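# Place a blue sponge flat on the shelf's top tier

## Task

Set one blue sponge down so it lies flat on the shelf's upper level. Do not shift the shelf, keep any sponges already on it flat and separate from each other, and finish with neither gripper in contact with any sponge.

## Robot and tools

Robot: two arms, left_arm (on the +y side of the table) and right_arm (on the -y side). Each has a parallel two-finger gripper and a wrist camera. Calibrated bases in the scene frame: left_arm at (+0.028, +0.365, +0.044) m, right_arm at (+0.028, -0.352, +0.027) m. Both are almost unrotated, with only a tiny yaw, and both have +z pointing up.

Frames. In the scene frame the origin sits at table height, halfway between the nominal bases. +x points out over the table, +z is up, and +y is toward left_arm. Image sides do not match arm names. Fixed cameras and the table use the scene frame. Each arm reports its hand pose, its targets and its wrist camera pose in its own base frame. Offsets also run along that arm's base axes, and rotations turn about the Hand target position. On the gripper, the fingers extend along its +z axis and close along its y axis. end_effector_position is the point between the pads, roughly 1 cm short of the fingertips.

Command row (shared by execute_actions and move). Each row holds 14 numbers, each in [-1, 1], and covers both arms even if only one moves. The order is left_arm dx, dy, dz, rx, ry, rz, opening, then the same seven for right_arm. dx..rz are offsets from the Hand target as it stood when the action or move began, not absolute poses. 1.0 equals 0.6 m of travel or 180 degrees of turn. rx, ry, rz form one rotation vector. If the translation part is longer than 1.0, it may be shortened along its direction. Opening is absolute: +1 is fully open (0.094 m) and -1 is shut. Six zeros means go back to and hold the current Hand target. A 0 in the opening slot really commands half open, so to leave a gripper alone, resend its present value (see Tool commands).

execute_actions(actions, cameras). actions is a list of actions. Each action is a list of up to 15 rows, and each row runs for one 1/30 s step. If an action has fewer than 15 rows, its last row is held for the remaining steps. Within one action every row counts from the same start pose. Each new action or call starts from the updated Hand target, so sending the same offset again moves the arm further. An empty list just returns the state and images. cameras picks which images come back: omitted, null or ["all"] returns all, and [] returns none. Any unknown name makes the call invalid.

move(target, speed, blend, opening_speed, blocking, cameras). Each gripper travels in a straight line toward the pose in target. target is either one 14-number row or a list of up to 15 rows. All rows count from the same starting Hand targets, not from the previous row. speed is in m/s, from 0.002 to 2.9 with a default of 0.25, and turning is capped at twice that value in rad/s. speed can be one number or one per target. blend is a corner radius in metres for lists, default 0. opening_speed is the rate of change of the opening, in units of the -1..1 scale per second, minimum 0.2. blocking=false returns after about 0.5 s while the move carries on. A move lasts at least 0.5 s and is cut off at 10 s. It does not steer around obstacles or the other arm. Faster moves lag and stray more and strike harder. Do not route a path near an arm's own base, because that can flip its shoulder. The result adds a "move:" line. done means the arm rests within 10 mm and 2 degrees of its target. Other endings are off_target, moving, held and fault, and an arm not named in the line is done. limits=paced means the commanded pose was clipped, and limits=held means steps were withheld. Neither done nor off_target tells you whether the arm is touching something.

wait(seconds 0 to 10) lets time pass while each arm holds its command. It returns early when a running move finishes. stop() brakes a running move, which needs some distance. zoom_image(camera, region=[x0,y0,x1,y1]) gives a closer view of a region in the latest image, at most 504x504 pixels. read_manual returns licence texts only. finished_scene(scene) ends the scene for good, and the goal must already hold.

Cameras, all 896x504: cam_head_left, cam_head_right, cam_left_wrist, cam_right_wrist.

Reading results. The result gives end_effector_position (m) and end_effector_quat_wxyz in each arm's base frame, and these can be a few cm off. Hand target is the last commanded pose after clipping, and the next offsets count from it. The gripper often stops short of the Hand target by a centimetre or more because of friction and weight. Waiting does not close that gap, but re-commanding does, and you can also add the missing distance as an offset. Tool commands lists each gripper's current opening command. grip_measured is on the same scale as the opening. With nothing held it reads up to about 2.7 mm wide, and it keeps following your command even once the fingers press on something. In Joint positions, the last number is the opening in metres. Joint torques include the arm's own weight, and joints 1 to 3 wrap at ±28 N m. "within noise" on the joint velocities means the arm is still. Results from execute_actions also list end_effector_position at some steps. MOTOR HOT appears at 75 °C. At 90 °C an OVER-TEMPERATURE FAULT folds that arm, and it stays unusable for the rest of the scene.

Cautions. Each step, the controller limits the commanded orientation to within 40 degrees of the current one, so large turns need several steps. A sponge is soft: close slowly with a low opening_speed, and don't squeeze far past first contact. To release, command an opening well above grip_measured. Lower the sponge gently and let go only once it is still, so it lands flat, and don't hit the shelf or the other sponges. An arm pressing against something keeps pushing until you command it back. Keep the arms from hitting or squeezing each other, because that can fail the scene. Anything that falls off the table fails the task. Holding loads or straining toward unreachable poses heats the motors. At the end, back both grippers away from every sponge.

Each tool is called as name(argument=value, ...), one argument or row to a line, values as JSON.

## Session

I'll start by looking at the scene.

execute_actions(
  actions=[],
)

Scene clock: 0.00 s.
left_arm: end_effector_position=(+0.3102, -0.1452, +0.3743) grip_measured=+1.000 end_effector_quat_wxyz=(+0.489, +0.133, +0.768, -0.392) | right_arm: end_effector_position=(+0.3785, +0.1166, +0.4235) grip_measured=+1.000 end_effector_quat_wxyz=(+0.661, -0.108, +0.741, -0.040)
Joint positions: left_arm=[-0.08 1.058 1.159 -0.397 0.745 -0.301 0.094] | right_arm=[0.462 1.188 1.318 -0.262 0.375 -0.157 0.094]
Joint velocities: within noise
Joint torques (N m): no reading
Motor temperatures (°C): left_arm=[26 28 31 25 24 27 28] | right_arm=[28 32 27 27 27 28 28]
Heat: left arm: 31 °C; right arm: 32 °C.
Hand target: left_arm +0.3047, -0.1459, +0.3923; +0.510, +0.148, +0.752, -0.391 | right_arm +0.3731, +0.1127, +0.4403; +0.677, -0.096, +0.729, -0.035
Tool commands: left_gripper/opening=+1.0 right_gripper/opening=+1.0

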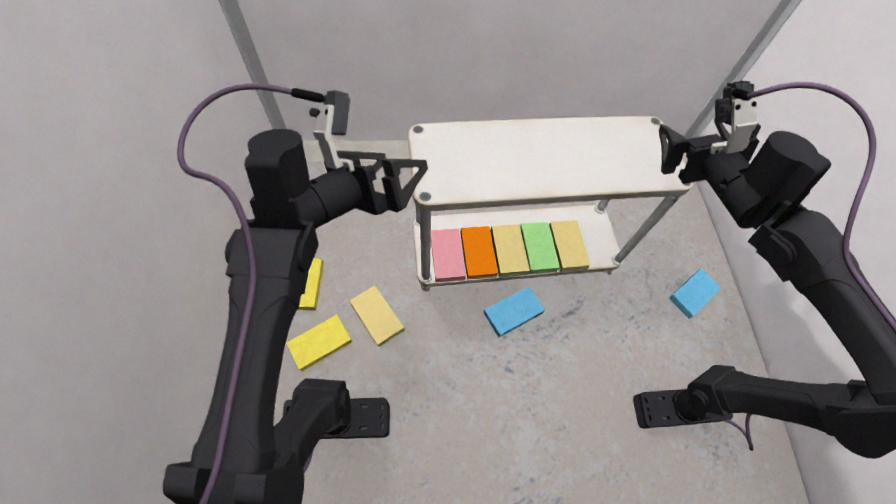

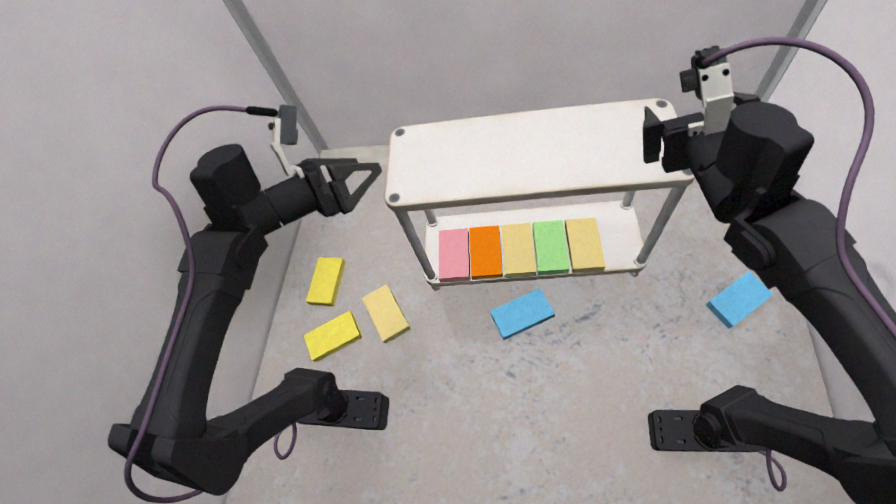

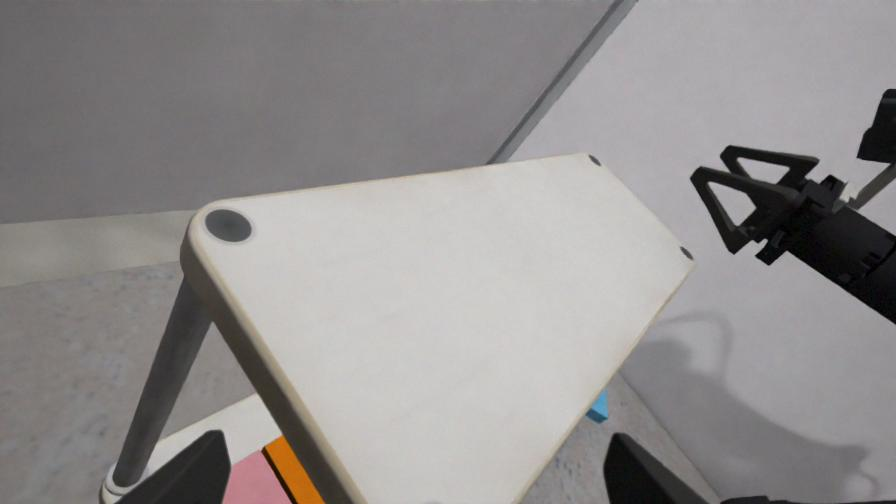

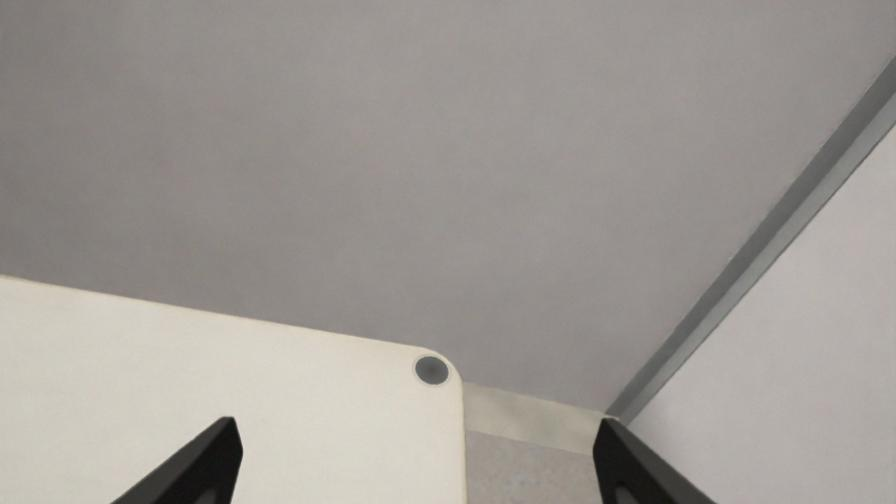

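zoom_image(
  camera="cam_head_left",
  region=[240, 90, 744, 374],
)

zoom_image(
  camera="cam_head_right",
  region=[280, 70, 784, 354],
)

Scaled by 1.000.

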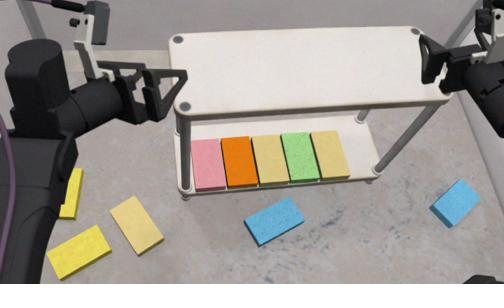

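Scaled by 1.000.

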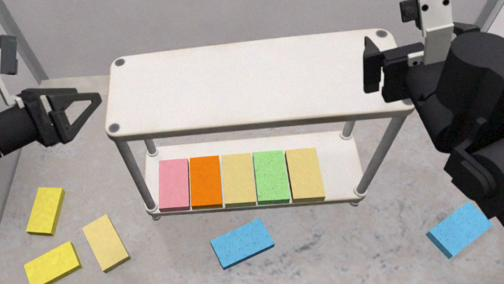

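zoom_image(
  camera="cam_head_left",
  region=[460, 270, 572, 333],
)

zoom_image(
  camera="cam_head_left",
  region=[630, 240, 742, 303],
)

Scaled by 4.500 from the camera's 896x504 image, which has a finer 1280x720 frame.

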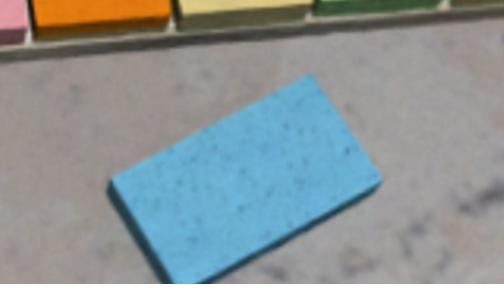

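Scaled by 4.500 from the camera's 896x504 image, which has a finer 1280x720 frame.

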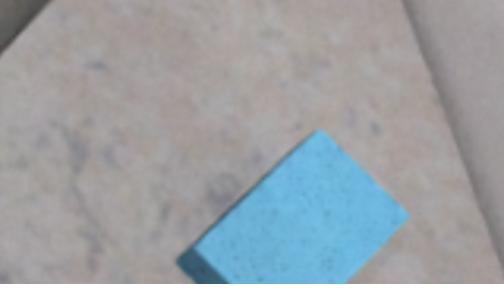

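move(
  target=[
    [-0.2012, -0.0135, -0.1038, 0.2949, 0.1299, -0.0489, 1.0, 0,0,0,0,0,0,1.0],
    [-0.2185, -0.1015, -0.3205, 0.2686, 0.0640, -0.0880, 1.0, 0,0,0,0,0,0,1.0],
    [-0.2085, -0.2172, -0.4588, 0.2328, 0.0020, -0.1346, 1.0, 0,0,0,0,0,0,1.0],
  ],
  speed=0.25,
  blend=[0.03, 0.03, 0],
)

Scene clock: 18.17 s.
left_arm: end_effector_position=(+0.1811, -0.2680, +0.1144) grip_measured=+1.000 end_effector_quat_wxyz=(+0.315, +0.462, +0.809, -0.180) | right_arm: end_effector_position=(+0.3785, +0.1166, +0.4235) grip_measured=+1.000 end_effector_quat_wxyz=(+0.661, -0.108, +0.741, -0.040)
Joint positions: left_arm=[-0.946 1.147 0.66 -0.344 0.062 0.068 0.094] | right_arm=[0.462 1.188 1.318 -0.262 0.375 -0.157 0.094]
Joint velocities: within noise
Joint torques (N m): left_arm=[-0.31 -1.95 4.26 1.87 0.14 0.05] | right_arm=[-0.09 -4.51 6.75 2.2 -0.01 0.02]
Motor temperatures (°C): left_arm=[26 28 33 28 24 27 28] | right_arm=[28 33 28 33 27 28 28]
Heat: left arm: 33 °C; right arm: 33 °C.
Hand target: left_arm +0.1796, -0.2762, +0.1170; +0.330, +0.469, +0.795, -0.195 | right_arm +0.3731, +0.1127, +0.4403; +0.677, -0.096, +0.729, -0.035
Off the commanded pose: left_arm 0.009 m, 3 deg | right_arm 0.018 m, 3 deg.
move: off_target (left_arm, right_arm)

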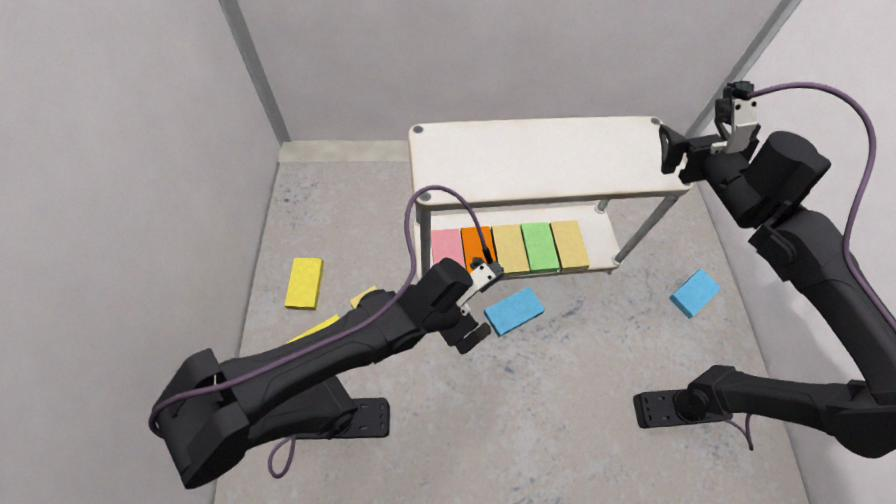

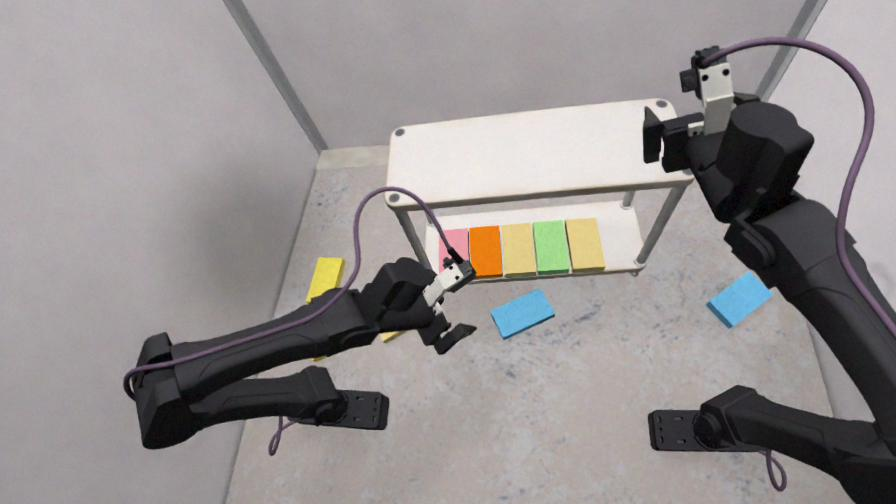

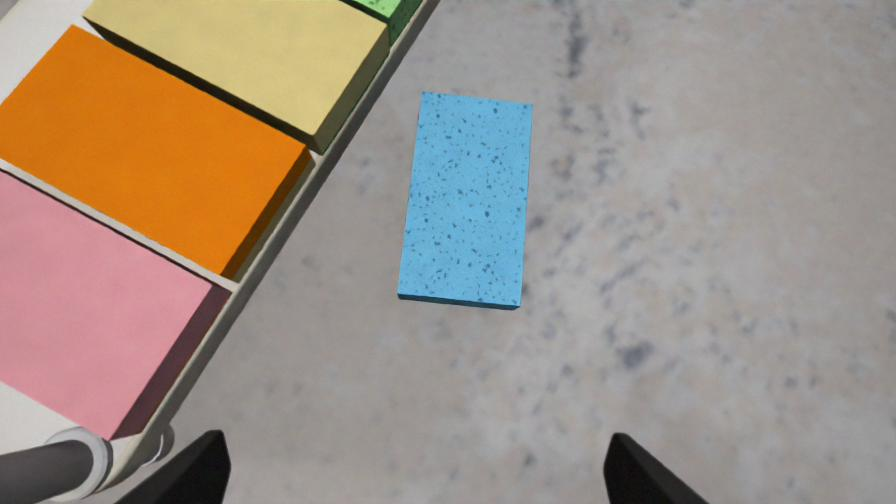

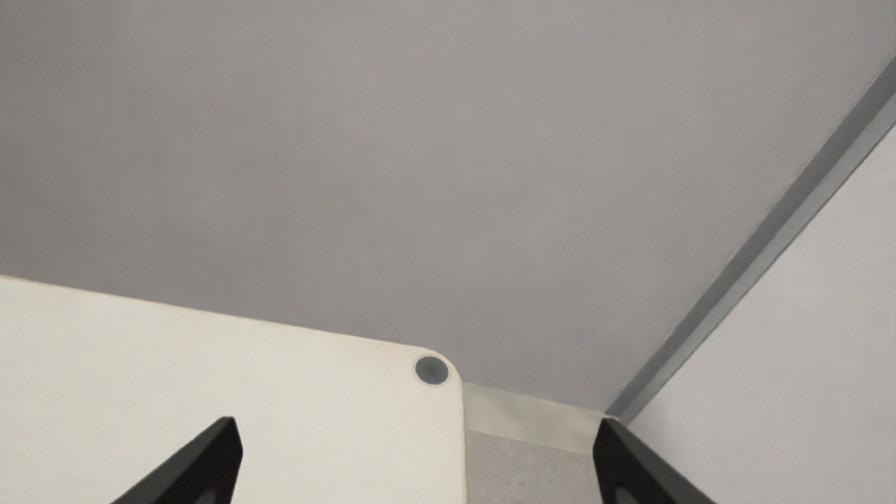

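zoom_image(
  camera="cam_head_left",
  region=[390, 240, 570, 370],
)

zoom_image(
  camera="cam_head_right",
  region=[390, 240, 570, 370],
)

Scaled by 2.800 from the camera's 896x504 image, which has a finer 1280x720 frame.

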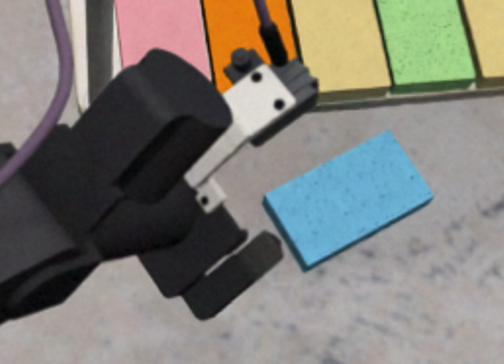

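Scaled by 2.800 from the camera's 896x504 image, which has a finer 1280x720 frame.

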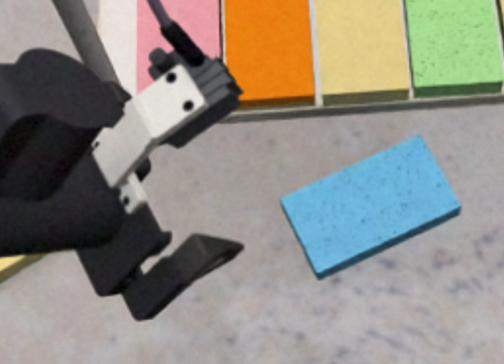

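zoom_image(
  camera="cam_left_wrist",
  region=[380, 260, 560, 340],
)

zoom_image(
  camera="cam_left_wrist",
  region=[400, 70, 560, 160],
)

zoom_image(
  camera="cam_left_wrist",
  region=[0, 360, 300, 504],
)

Scaled by 2.800 from the camera's 896x504 image, which has a finer 1280x720 frame.

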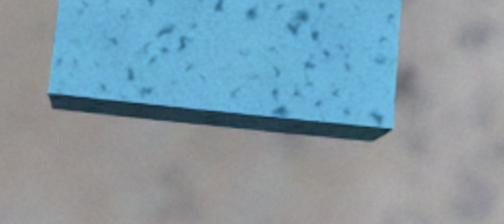

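Scaled by 3.150 from the camera's 896x504 image, which has a finer 1280x720 frame.

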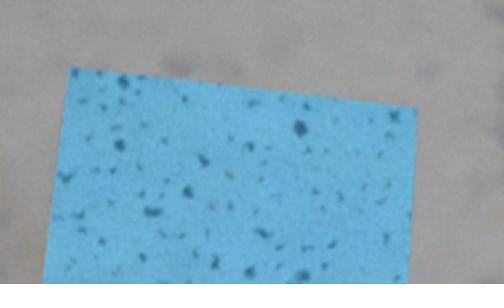

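Scaled by 1.680 from the camera's 896x504 image, which has a finer 1280x720 frame.

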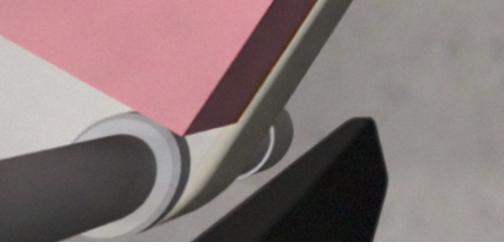

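move(
  target=[0.0353, -0.1088, -0.1430, 0, 0, -0.0189, 1.0, 0,0,0,0,0,0,1.0],
  speed=0.15,
  cameras=["cam_head_left", "cam_head_right", "cam_left_wrist"],
)

Scene clock: 23.60 s.
left_arm: end_effector_position=(+0.1994, -0.3246, +0.0190) grip_measured=+1.000 end_effector_quat_wxyz=(+0.300, +0.486, +0.800, -0.184) | right_arm: end_effector_position=(+0.3785, +0.1166, +0.4235) grip_measured=+1.000 end_effector_quat_wxyz=(+0.661, -0.108, +0.741, -0.040)
Joint positions: left_arm=[-0.99 1.636 0.625 0.156 0.07 0.076 0.094] | right_arm=[0.462 1.188 1.318 -0.262 0.375 -0.157 0.094]
Joint velocities: within noise
Joint torques (N m): left_arm=[-0.47 -4.1 5.2 1.84 0.14 0.04] | right_arm=[-0.1 -4.51 6.75 2.2 -0.01 0.02]
Motor temperatures (°C): left_arm=[26 28 33 28 24 27 28] | right_arm=[28 33 28 34 27 28 28]
Heat: left arm: 33 °C; right arm: 34 °C.
Hand target: left_arm +0.2007, -0.3415, +0.0312; +0.324, +0.493, +0.781, -0.205 | right_arm +0.3731, +0.1127, +0.4403; +0.677, -0.096, +0.729, -0.035
Off the commanded pose: left_arm 0.021 m, 4 deg | right_arm 0.018 m, 3 deg.
move: off_target (left_arm, right_arm)
Images, in order (width x height): cam_head_left 896x504, cam_head_right 896x504, cam_left_wrist 896x504.

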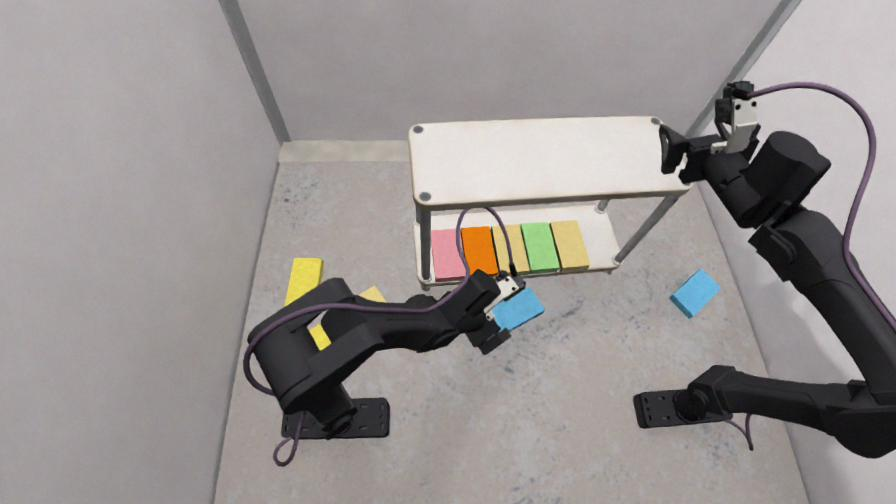

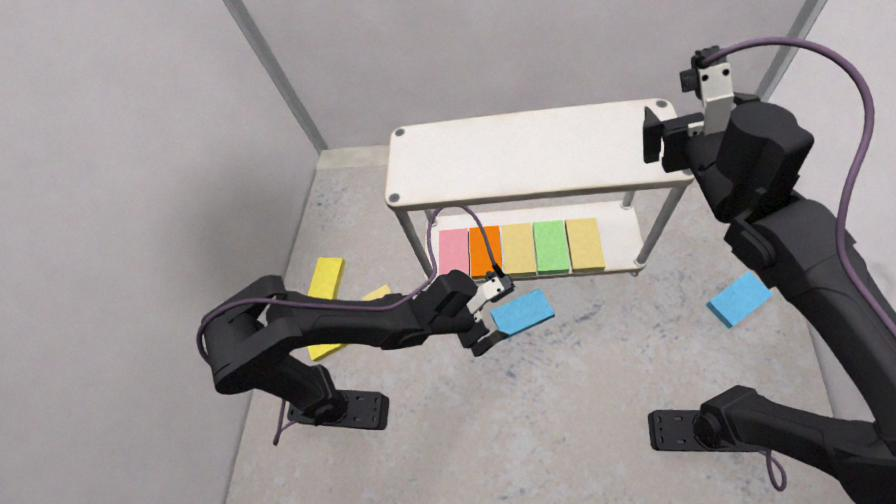

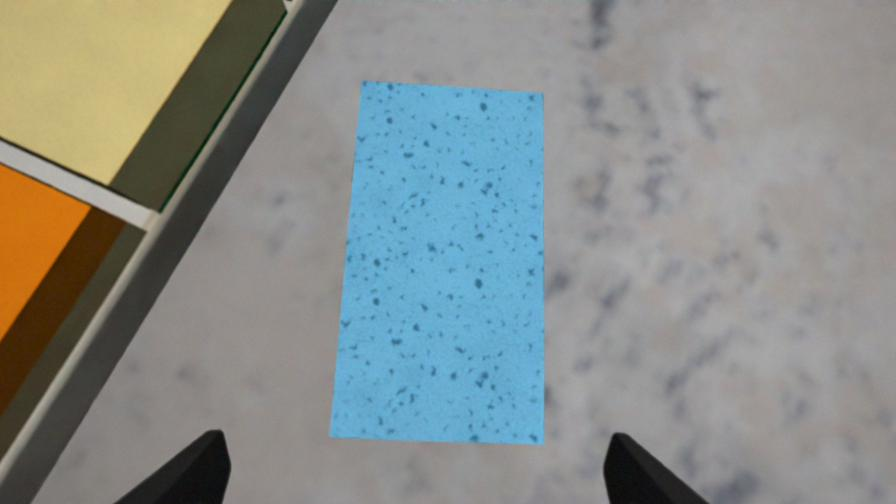

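move(
  target=[0.025, -0.0567, -0.0333, 0, 0, -0.0072, 1.0, 0,0,0,0,0,0,1.0],
  speed=0.1,
  cameras=["cam_left_wrist"],
)

Scene clock: 27.47 s.
left_arm: end_effector_position=(+0.2076, -0.3469, -0.0108) grip_measured=+1.000 end_effector_quat_wxyz=(+0.284, +0.498, +0.799, -0.181) | right_arm: end_effector_position=(+0.3785, +0.1166, +0.4235) grip_measured=+1.000 end_effector_quat_wxyz=(+0.661, -0.108, +0.741, -0.040)
Joint positions: left_arm=[-0.999 1.82 0.709 0.223 0.079 0.087 0.094] | right_arm=[0.462 1.188 1.318 -0.262 0.375 -0.157 0.094]
Joint velocities: within noise
Joint torques (N m): left_arm=[-0.47 -5.33 7.47 1.78 0.17 0.04] | right_arm=[-0.09 -4.49 6.75 2.2 -0.01 0.02]
Motor temperatures (°C): left_arm=[26 28 33 29 24 27 28] | right_arm=[28 33 28 35 27 28 28]
Heat: left arm: 33 °C; right arm: 35 °C.
Hand target: left_arm +0.2157, -0.3755, +0.0113; +0.322, +0.501, +0.776, -0.208 | right_arm +0.3731, +0.1127, +0.4403; +0.677, -0.096, +0.729, -0.035
Off the commanded pose: left_arm 0.037 m, 6 deg | right_arm 0.018 m, 3 deg.
move: off_target (left_arm, right_arm)
Images, in order (width x height): cam_left_wrist 896x504.

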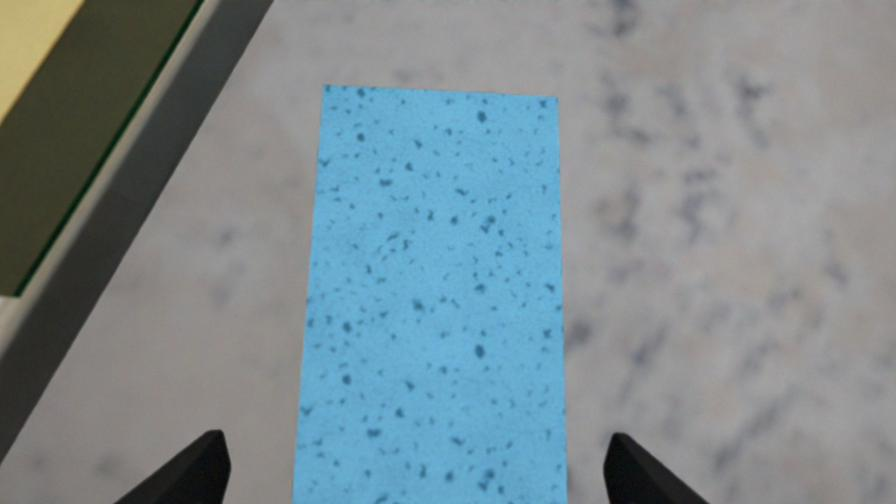

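move(
  target=[0.030, -0.0633, 0.0, 0, 0, 0, 1.0, 0,0,0,0,0,0,1.0],
  speed=0.08,
  cameras=["cam_left_wrist"],
)

Scene clock: 31.10 s.
left_arm: end_effector_position=(+0.2312, -0.3952, -0.0033) grip_measured=+1.000 end_effector_quat_wxyz=(+0.306, +0.499, +0.787, -0.194) | right_arm: end_effector_position=(+0.3785, +0.1166, +0.4235) grip_measured=+1.000 end_effector_quat_wxyz=(+0.661, -0.108, +0.741, -0.040)
Joint positions: left_arm=[-1.013 1.951 0.895 0.223 0.079 0.087 0.094] | right_arm=[0.462 1.188 1.318 -0.262 0.375 -0.157 0.094]
Joint velocities: within noise
Joint torques (N m): left_arm=[-0.42 -6.45 7.84 1.34 0.06 -0.08] | right_arm=[-0.09 -4.49 6.75 2.2 -0.01 0.01]
Motor temperatures (°C): left_arm=[26 28 33 29 24 27 28] | right_arm=[28 33 28 35 27 28 28]
Heat: left arm: 33 °C; right arm: 35 °C.
Hand target: left_arm +0.2337, -0.4135, +0.0113; +0.322, +0.501, +0.776, -0.208 | right_arm +0.3731, +0.1127, +0.4403; +0.677, -0.096, +0.729, -0.035
Off the commanded pose: left_arm 0.024 m, 3 deg | right_arm 0.018 m, 3 deg.
move: off_target (left_arm, right_arm)
Images, in order (width x height): cam_left_wrist 896x504.

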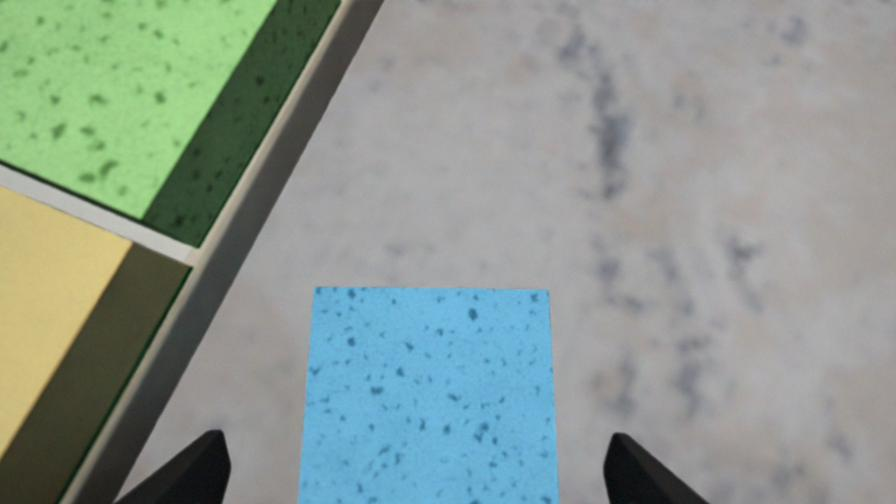

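move(
  target=[-0.0033, 0.0067, -0.0233, 0, 0, 0, 1.0, 0,0,0,0,0,0,1.0],
  speed=0.08,
  cameras=["cam_left_wrist", "cam_head_right"],
)

Scene clock: 33.37 s.
left_arm: end_effector_position=(+0.2296, -0.3927, -0.0153) grip_measured=+1.000 end_effector_quat_wxyz=(+0.296, +0.501, +0.791, -0.189) | right_arm: end_effector_position=(+0.3785, +0.1166, +0.4235) grip_measured=+1.000 end_effector_quat_wxyz=(+0.661, -0.108, +0.741, -0.040)
Joint positions: left_arm=[-1.013 1.98 0.895 0.228 0.079 0.087 0.094] | right_arm=[0.462 1.188 1.318 -0.262 0.375 -0.157 0.094]
Joint velocities: within noise
Joint torques (N m): left_arm=[-0.35 -6.67 5.11 1.83 0.05 -0.06] | right_arm=[-0.1 -4.51 6.75 2.19 -0.01 0.01]
Motor temperatures (°C): left_arm=[26 29 33 29 24 27 28] | right_arm=[28 33 29 35 27 28 28]
Heat: left arm: 33 °C; right arm: 35 °C.
Hand target: left_arm +0.2318, -0.4094, -0.0027; +0.322, +0.501, +0.776, -0.208 | right_arm +0.3731, +0.1127, +0.4403; +0.677, -0.096, +0.729, -0.035
Off the commanded pose: left_arm 0.021 m, 4 deg | right_arm 0.018 m, 3 deg.
move: off_target (left_arm, right_arm)
Images, in order (width x height): cam_head_right 896x504, cam_left_wrist 896x504.

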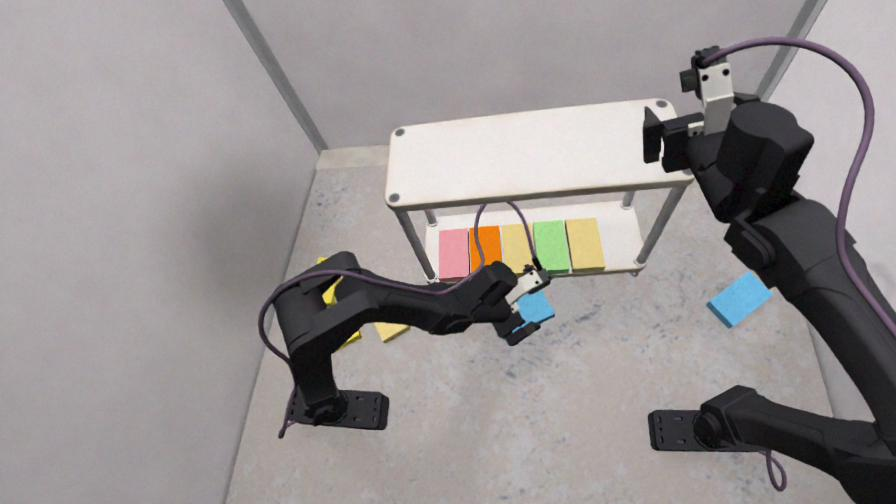

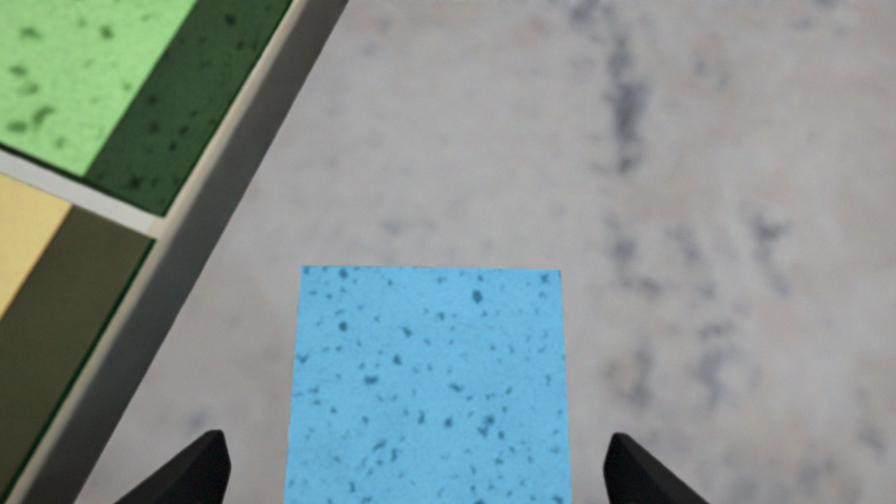

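move(
  target=[-0.0042, 0.0092, -0.0167, 0, 0, 0, 1.0, 0,0,0,0,0,0,1.0],
  speed=0.06,
  cameras=["cam_left_wrist", "cam_head_left"],
)

Scene clock: 34.90 s.
left_arm: end_effector_position=(+0.2314, -0.3956, -0.0176) grip_measured=+1.000 end_effector_quat_wxyz=(+0.305, +0.499, +0.787, -0.194) | right_arm: end_effector_position=(+0.3785, +0.1166, +0.4235) grip_measured=+1.000 end_effector_quat_wxyz=(+0.661, -0.108, +0.741, -0.040)
Joint positions: left_arm=[-1.013 1.997 0.886 0.277 0.079 0.087 0.094] | right_arm=[0.462 1.188 1.318 -0.262 0.375 -0.157 0.094]
Joint velocities: within noise
Joint torques (N m): left_arm=[-0.18 -6.69 3.33 1.86 0.08 -0.05] | right_arm=[-0.1 -4.51 6.74 2.2 -0.01 0.01]
Motor temperatures (°C): left_arm=[26 29 33 29 24 27 28] | right_arm=[28 33 29 36 27 28 28]
Heat: left arm: 33 °C; right arm: 36 °C.
Hand target: left_arm +0.2292, -0.4039, -0.0127; +0.322, +0.501, +0.776, -0.208 | right_arm +0.3731, +0.1127, +0.4403; +0.677, -0.096, +0.729, -0.035
Off the commanded pose: left_arm 0.010 m, 3 deg | right_arm 0.018 m, 3 deg.
move: off_target (left_arm, right_arm)
Images, in order (width x height): cam_head_left 896x504, cam_left_wrist 896x504.

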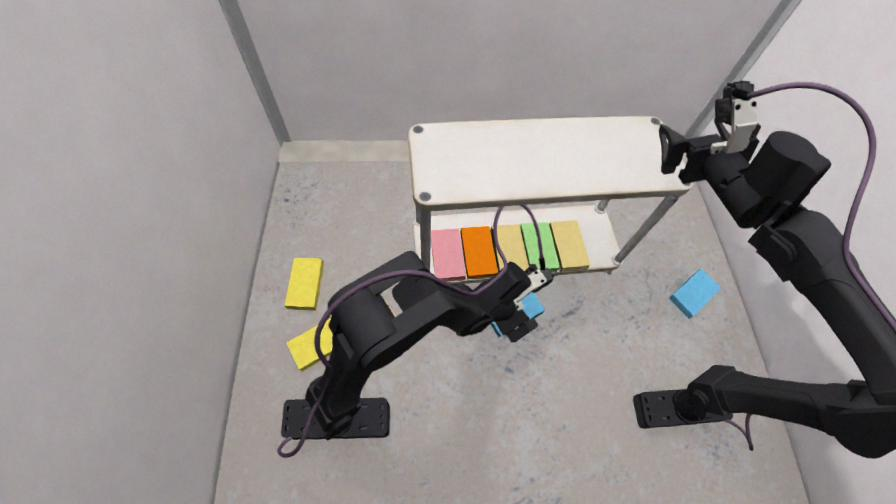

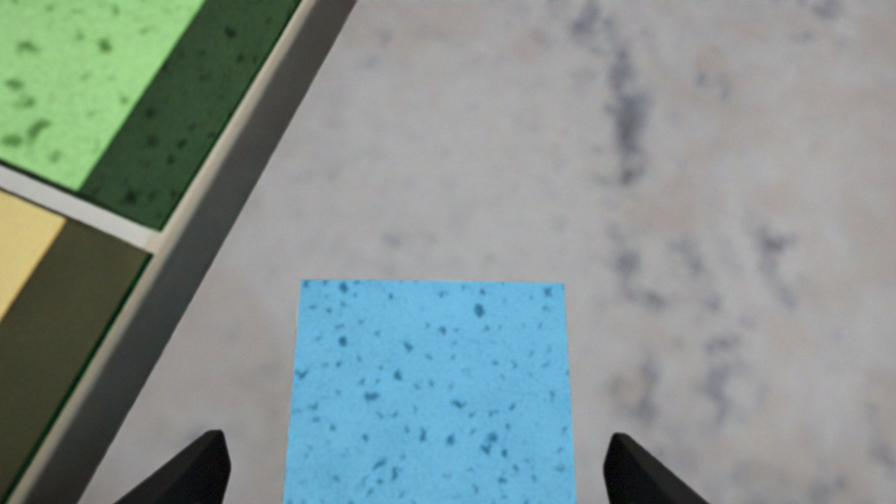

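move(
  target=[-0.003, 0.006, -0.0075, 0, 0, 0, 1.0, 0,0,0,0,0,0,1.0],
  speed=0.05,
  cameras=["cam_left_wrist"],
)

Scene clock: 37.13 s.
left_arm: end_effector_position=(+0.2292, -0.3920, -0.0225) grip_measured=+1.000 end_effector_quat_wxyz=(+0.305, +0.499, +0.788, -0.193) | right_arm: end_effector_position=(+0.3785, +0.1166, +0.4235) grip_measured=+1.000 end_effector_quat_wxyz=(+0.661, -0.108, +0.741, -0.040)
Joint positions: left_arm=[-1.013 2.001 0.864 0.301 0.079 0.087 0.094] | right_arm=[0.462 1.188 1.318 -0.262 0.375 -0.157 0.094]
Joint velocities: within noise
Joint torques (N m): left_arm=[-0.16 -6.61 3.17 1.84 0.08 -0.03] | right_arm=[-0.1 -4.51 6.74 2.2 -0.01 0.02]
Motor temperatures (°C): left_arm=[26 29 33 30 24 27 28] | right_arm=[28 33 29 36 27 28 28]
Heat: left arm: 33 °C; right arm: 36 °C.
Hand target: left_arm +0.2274, -0.4003, -0.0172; +0.322, +0.501, +0.776, -0.208 | right_arm +0.3731, +0.1127, +0.4403; +0.677, -0.096, +0.729, -0.035
Off the commanded pose: left_arm 0.010 m, 3 deg | right_arm 0.018 m, 3 deg.
move: off_target (left_arm, right_arm)
Images, in order (width x height): cam_left_wrist 896x504.

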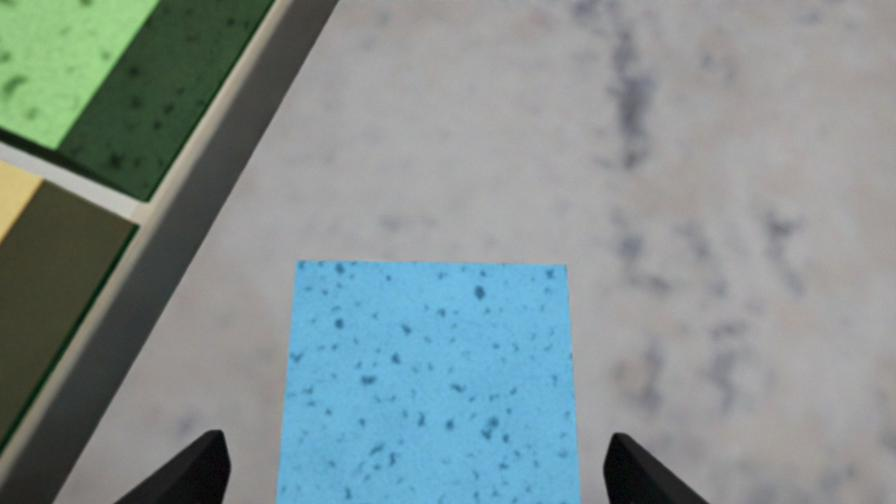

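move(
  target=[0, 0, 0, 0, 0, 0, 0.2, 0,0,0,0,0,0,1.0],
  speed=0.05,
  opening_speed=0.4,
  cameras=["cam_left_wrist", "cam_head_left"],
)

Scene clock: 40.00 s.
left_arm: end_effector_position=(+0.2298, -0.3929, -0.0215) grip_measured=+0.335 end_effector_quat_wxyz=(+0.307, +0.498, +0.787, -0.195) | right_arm: end_effector_position=(+0.3785, +0.1166, +0.4235) grip_measured=+1.000 end_effector_quat_wxyz=(+0.661, -0.108, +0.741, -0.040)
Joint positions: left_arm=[-1.013 2.001 0.864 0.308 0.079 0.085 0.063] | right_arm=[0.462 1.188 1.318 -0.262 0.375 -0.157 0.094]
Joint velocities: within noise
Joint torques (N m): left_arm=[-0.1 -6.52 3.12 1.84 0.09 -0.05] | right_arm=[-0.09 -4.49 6.75 2.2 -0.01 0.01]
Motor temperatures (°C): left_arm=[26 29 33 30 24 27 28] | right_arm=[28 33 29 36 27 28 28]
Heat: left arm: 33 °C; right arm: 36 °C.
Hand target: left_arm +0.2274, -0.4003, -0.0172; +0.322, +0.501, +0.776, -0.208 | right_arm +0.3731, +0.1127, +0.4403; +0.677, -0.096, +0.729, -0.035
Off the commanded pose: left_arm 0.009 m, 3 deg | right_arm 0.018 m, 3 deg.
move: off_target (left_arm, right_arm)
Images, in order (width x height): cam_head_left 896x504, cam_left_wrist 896x504.

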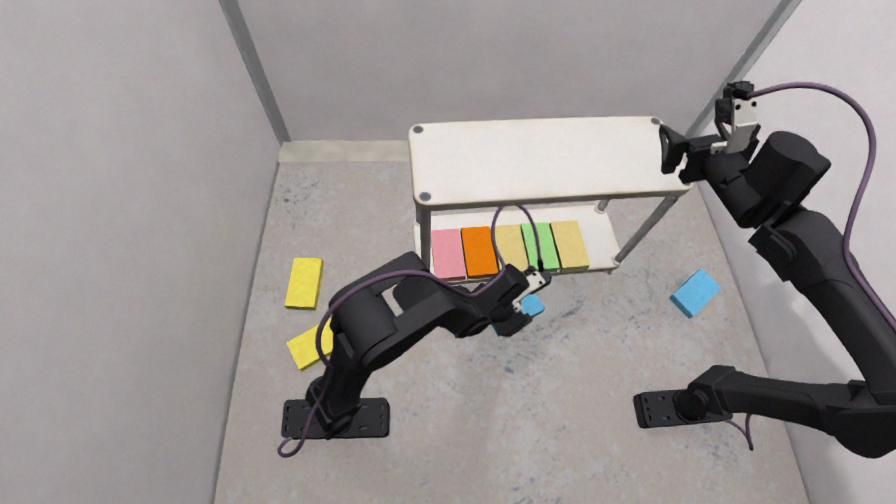

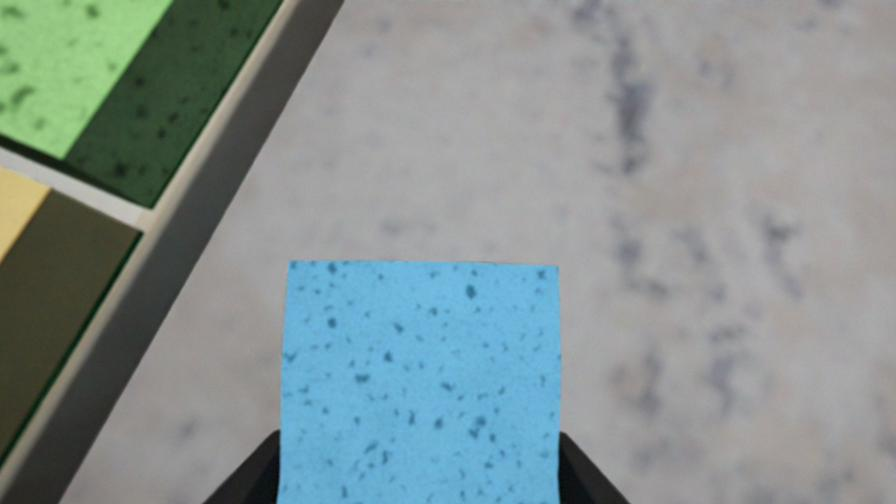

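zoom_image(
  camera="cam_head_left",
  region=[270, 380, 410, 460],
)

zoom_image(
  camera="cam_head_left",
  region=[620, 370, 760, 450],
)

zoom_image(
  camera="cam_head_left",
  region=[400, 110, 700, 280],
)

Scaled by 3.600 from the camera's 896x504 image, which has a finer 1280x720 frame.

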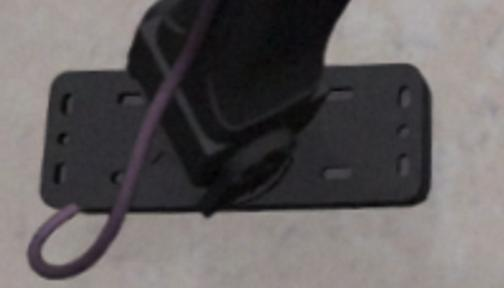

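Scaled by 3.600 from the camera's 896x504 image, which has a finer 1280x720 frame.

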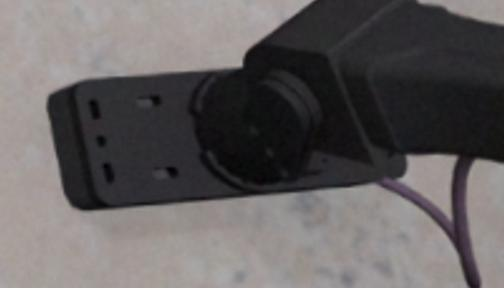

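Scaled by 1.680 from the camera's 896x504 image, which has a finer 1280x720 frame.

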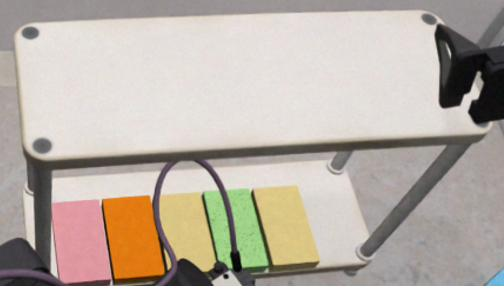

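move(
  target=[
    [-0.0683, 0.1433, 0.1417, 0, 0, 0, 0.2, 0,0,0,0,0,0,1.0],
    [-0.1008, 0.2365, 0.3220, 0, 0, 0.0389, 0.2, 0,0,0,0,0,0,1.0],
    [-0.0998, 0.2865, 0.6220, 0, 0, 0.0806, 0.2, 0,0,0,0,0,0,1.0],
  ],
  speed=0.15,
  blend=[0.03, 0.03, 0],
)

Scene clock: 48.00 s.
left_arm: end_effector_position=(+0.1655, -0.2373, +0.3413) grip_measured=+0.332 end_effector_quat_wxyz=(+0.332, +0.414, +0.831, -0.168) | right_arm: end_effector_position=(+0.3785, +0.1166, +0.4235) grip_measured=+1.000 end_effector_quat_wxyz=(+0.661, -0.108, +0.741, -0.040)
Joint positions: left_arm=[-0.992 1.187 1.622 -1.245 -0.042 -0.05 0.063] | right_arm=[0.462 1.188 1.318 -0.262 0.375 -0.157 0.094]
Joint velocities: within noise
Joint torques (N m): left_arm=[0.53 -1.33 8.27 1.1 -0.12 -0.08] | right_arm=[-0.09 -4.49 6.74 2.2 -0.01 0.01]
Motor temperatures (°C): left_arm=[26 29 33 29 24 27 28] | right_arm=[28 33 29 37 27 28 28]
Heat: left arm: 33 °C; right arm: 37 °C.
Hand target: left_arm +0.1676, -0.2284, +0.3560; +0.346, +0.399, +0.833, -0.166 | right_arm +0.3731, +0.1127, +0.4403; +0.677, -0.096, +0.729, -0.035
Off the commanded pose: left_arm 0.017 m, 2 deg | right_arm 0.018 m, 3 deg.
move: off_target (left_arm, right_arm)

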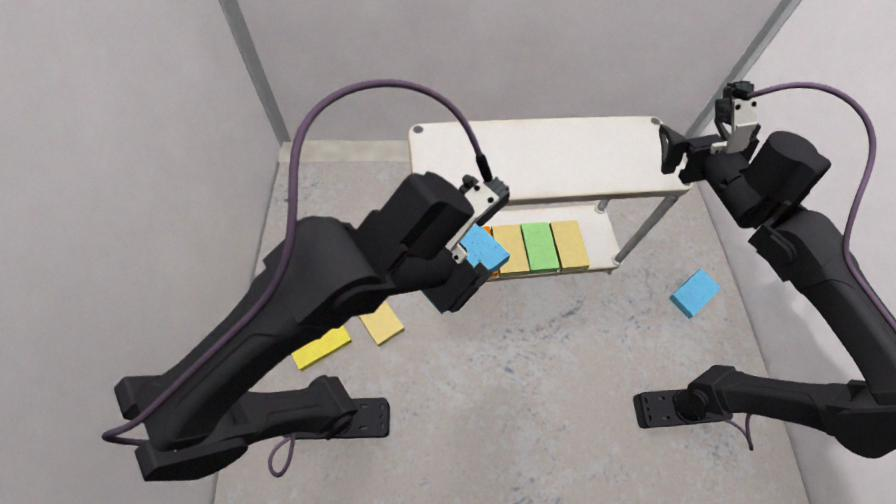

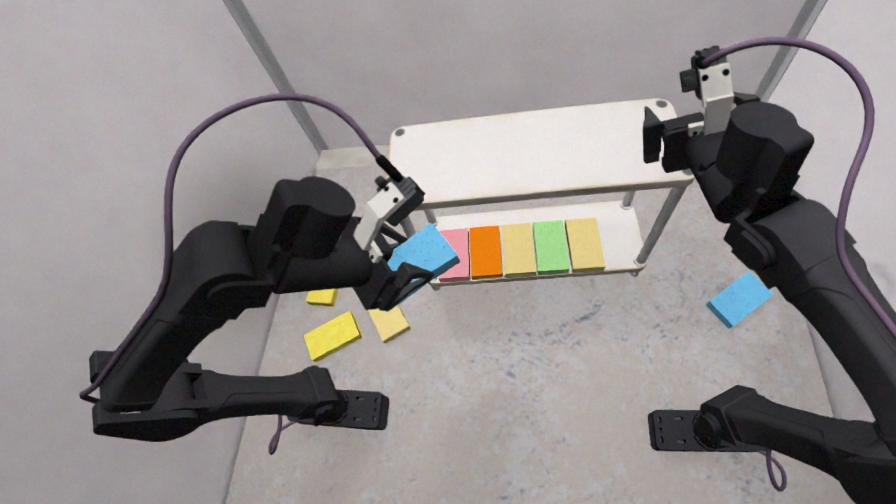

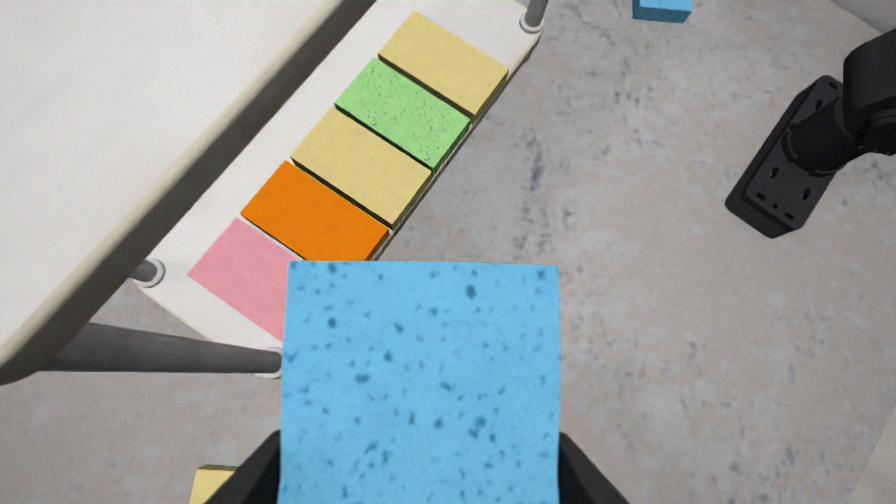

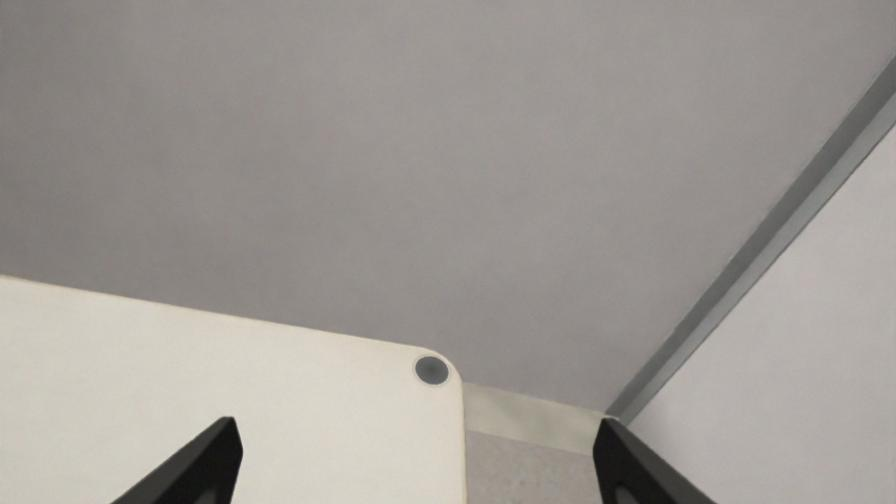

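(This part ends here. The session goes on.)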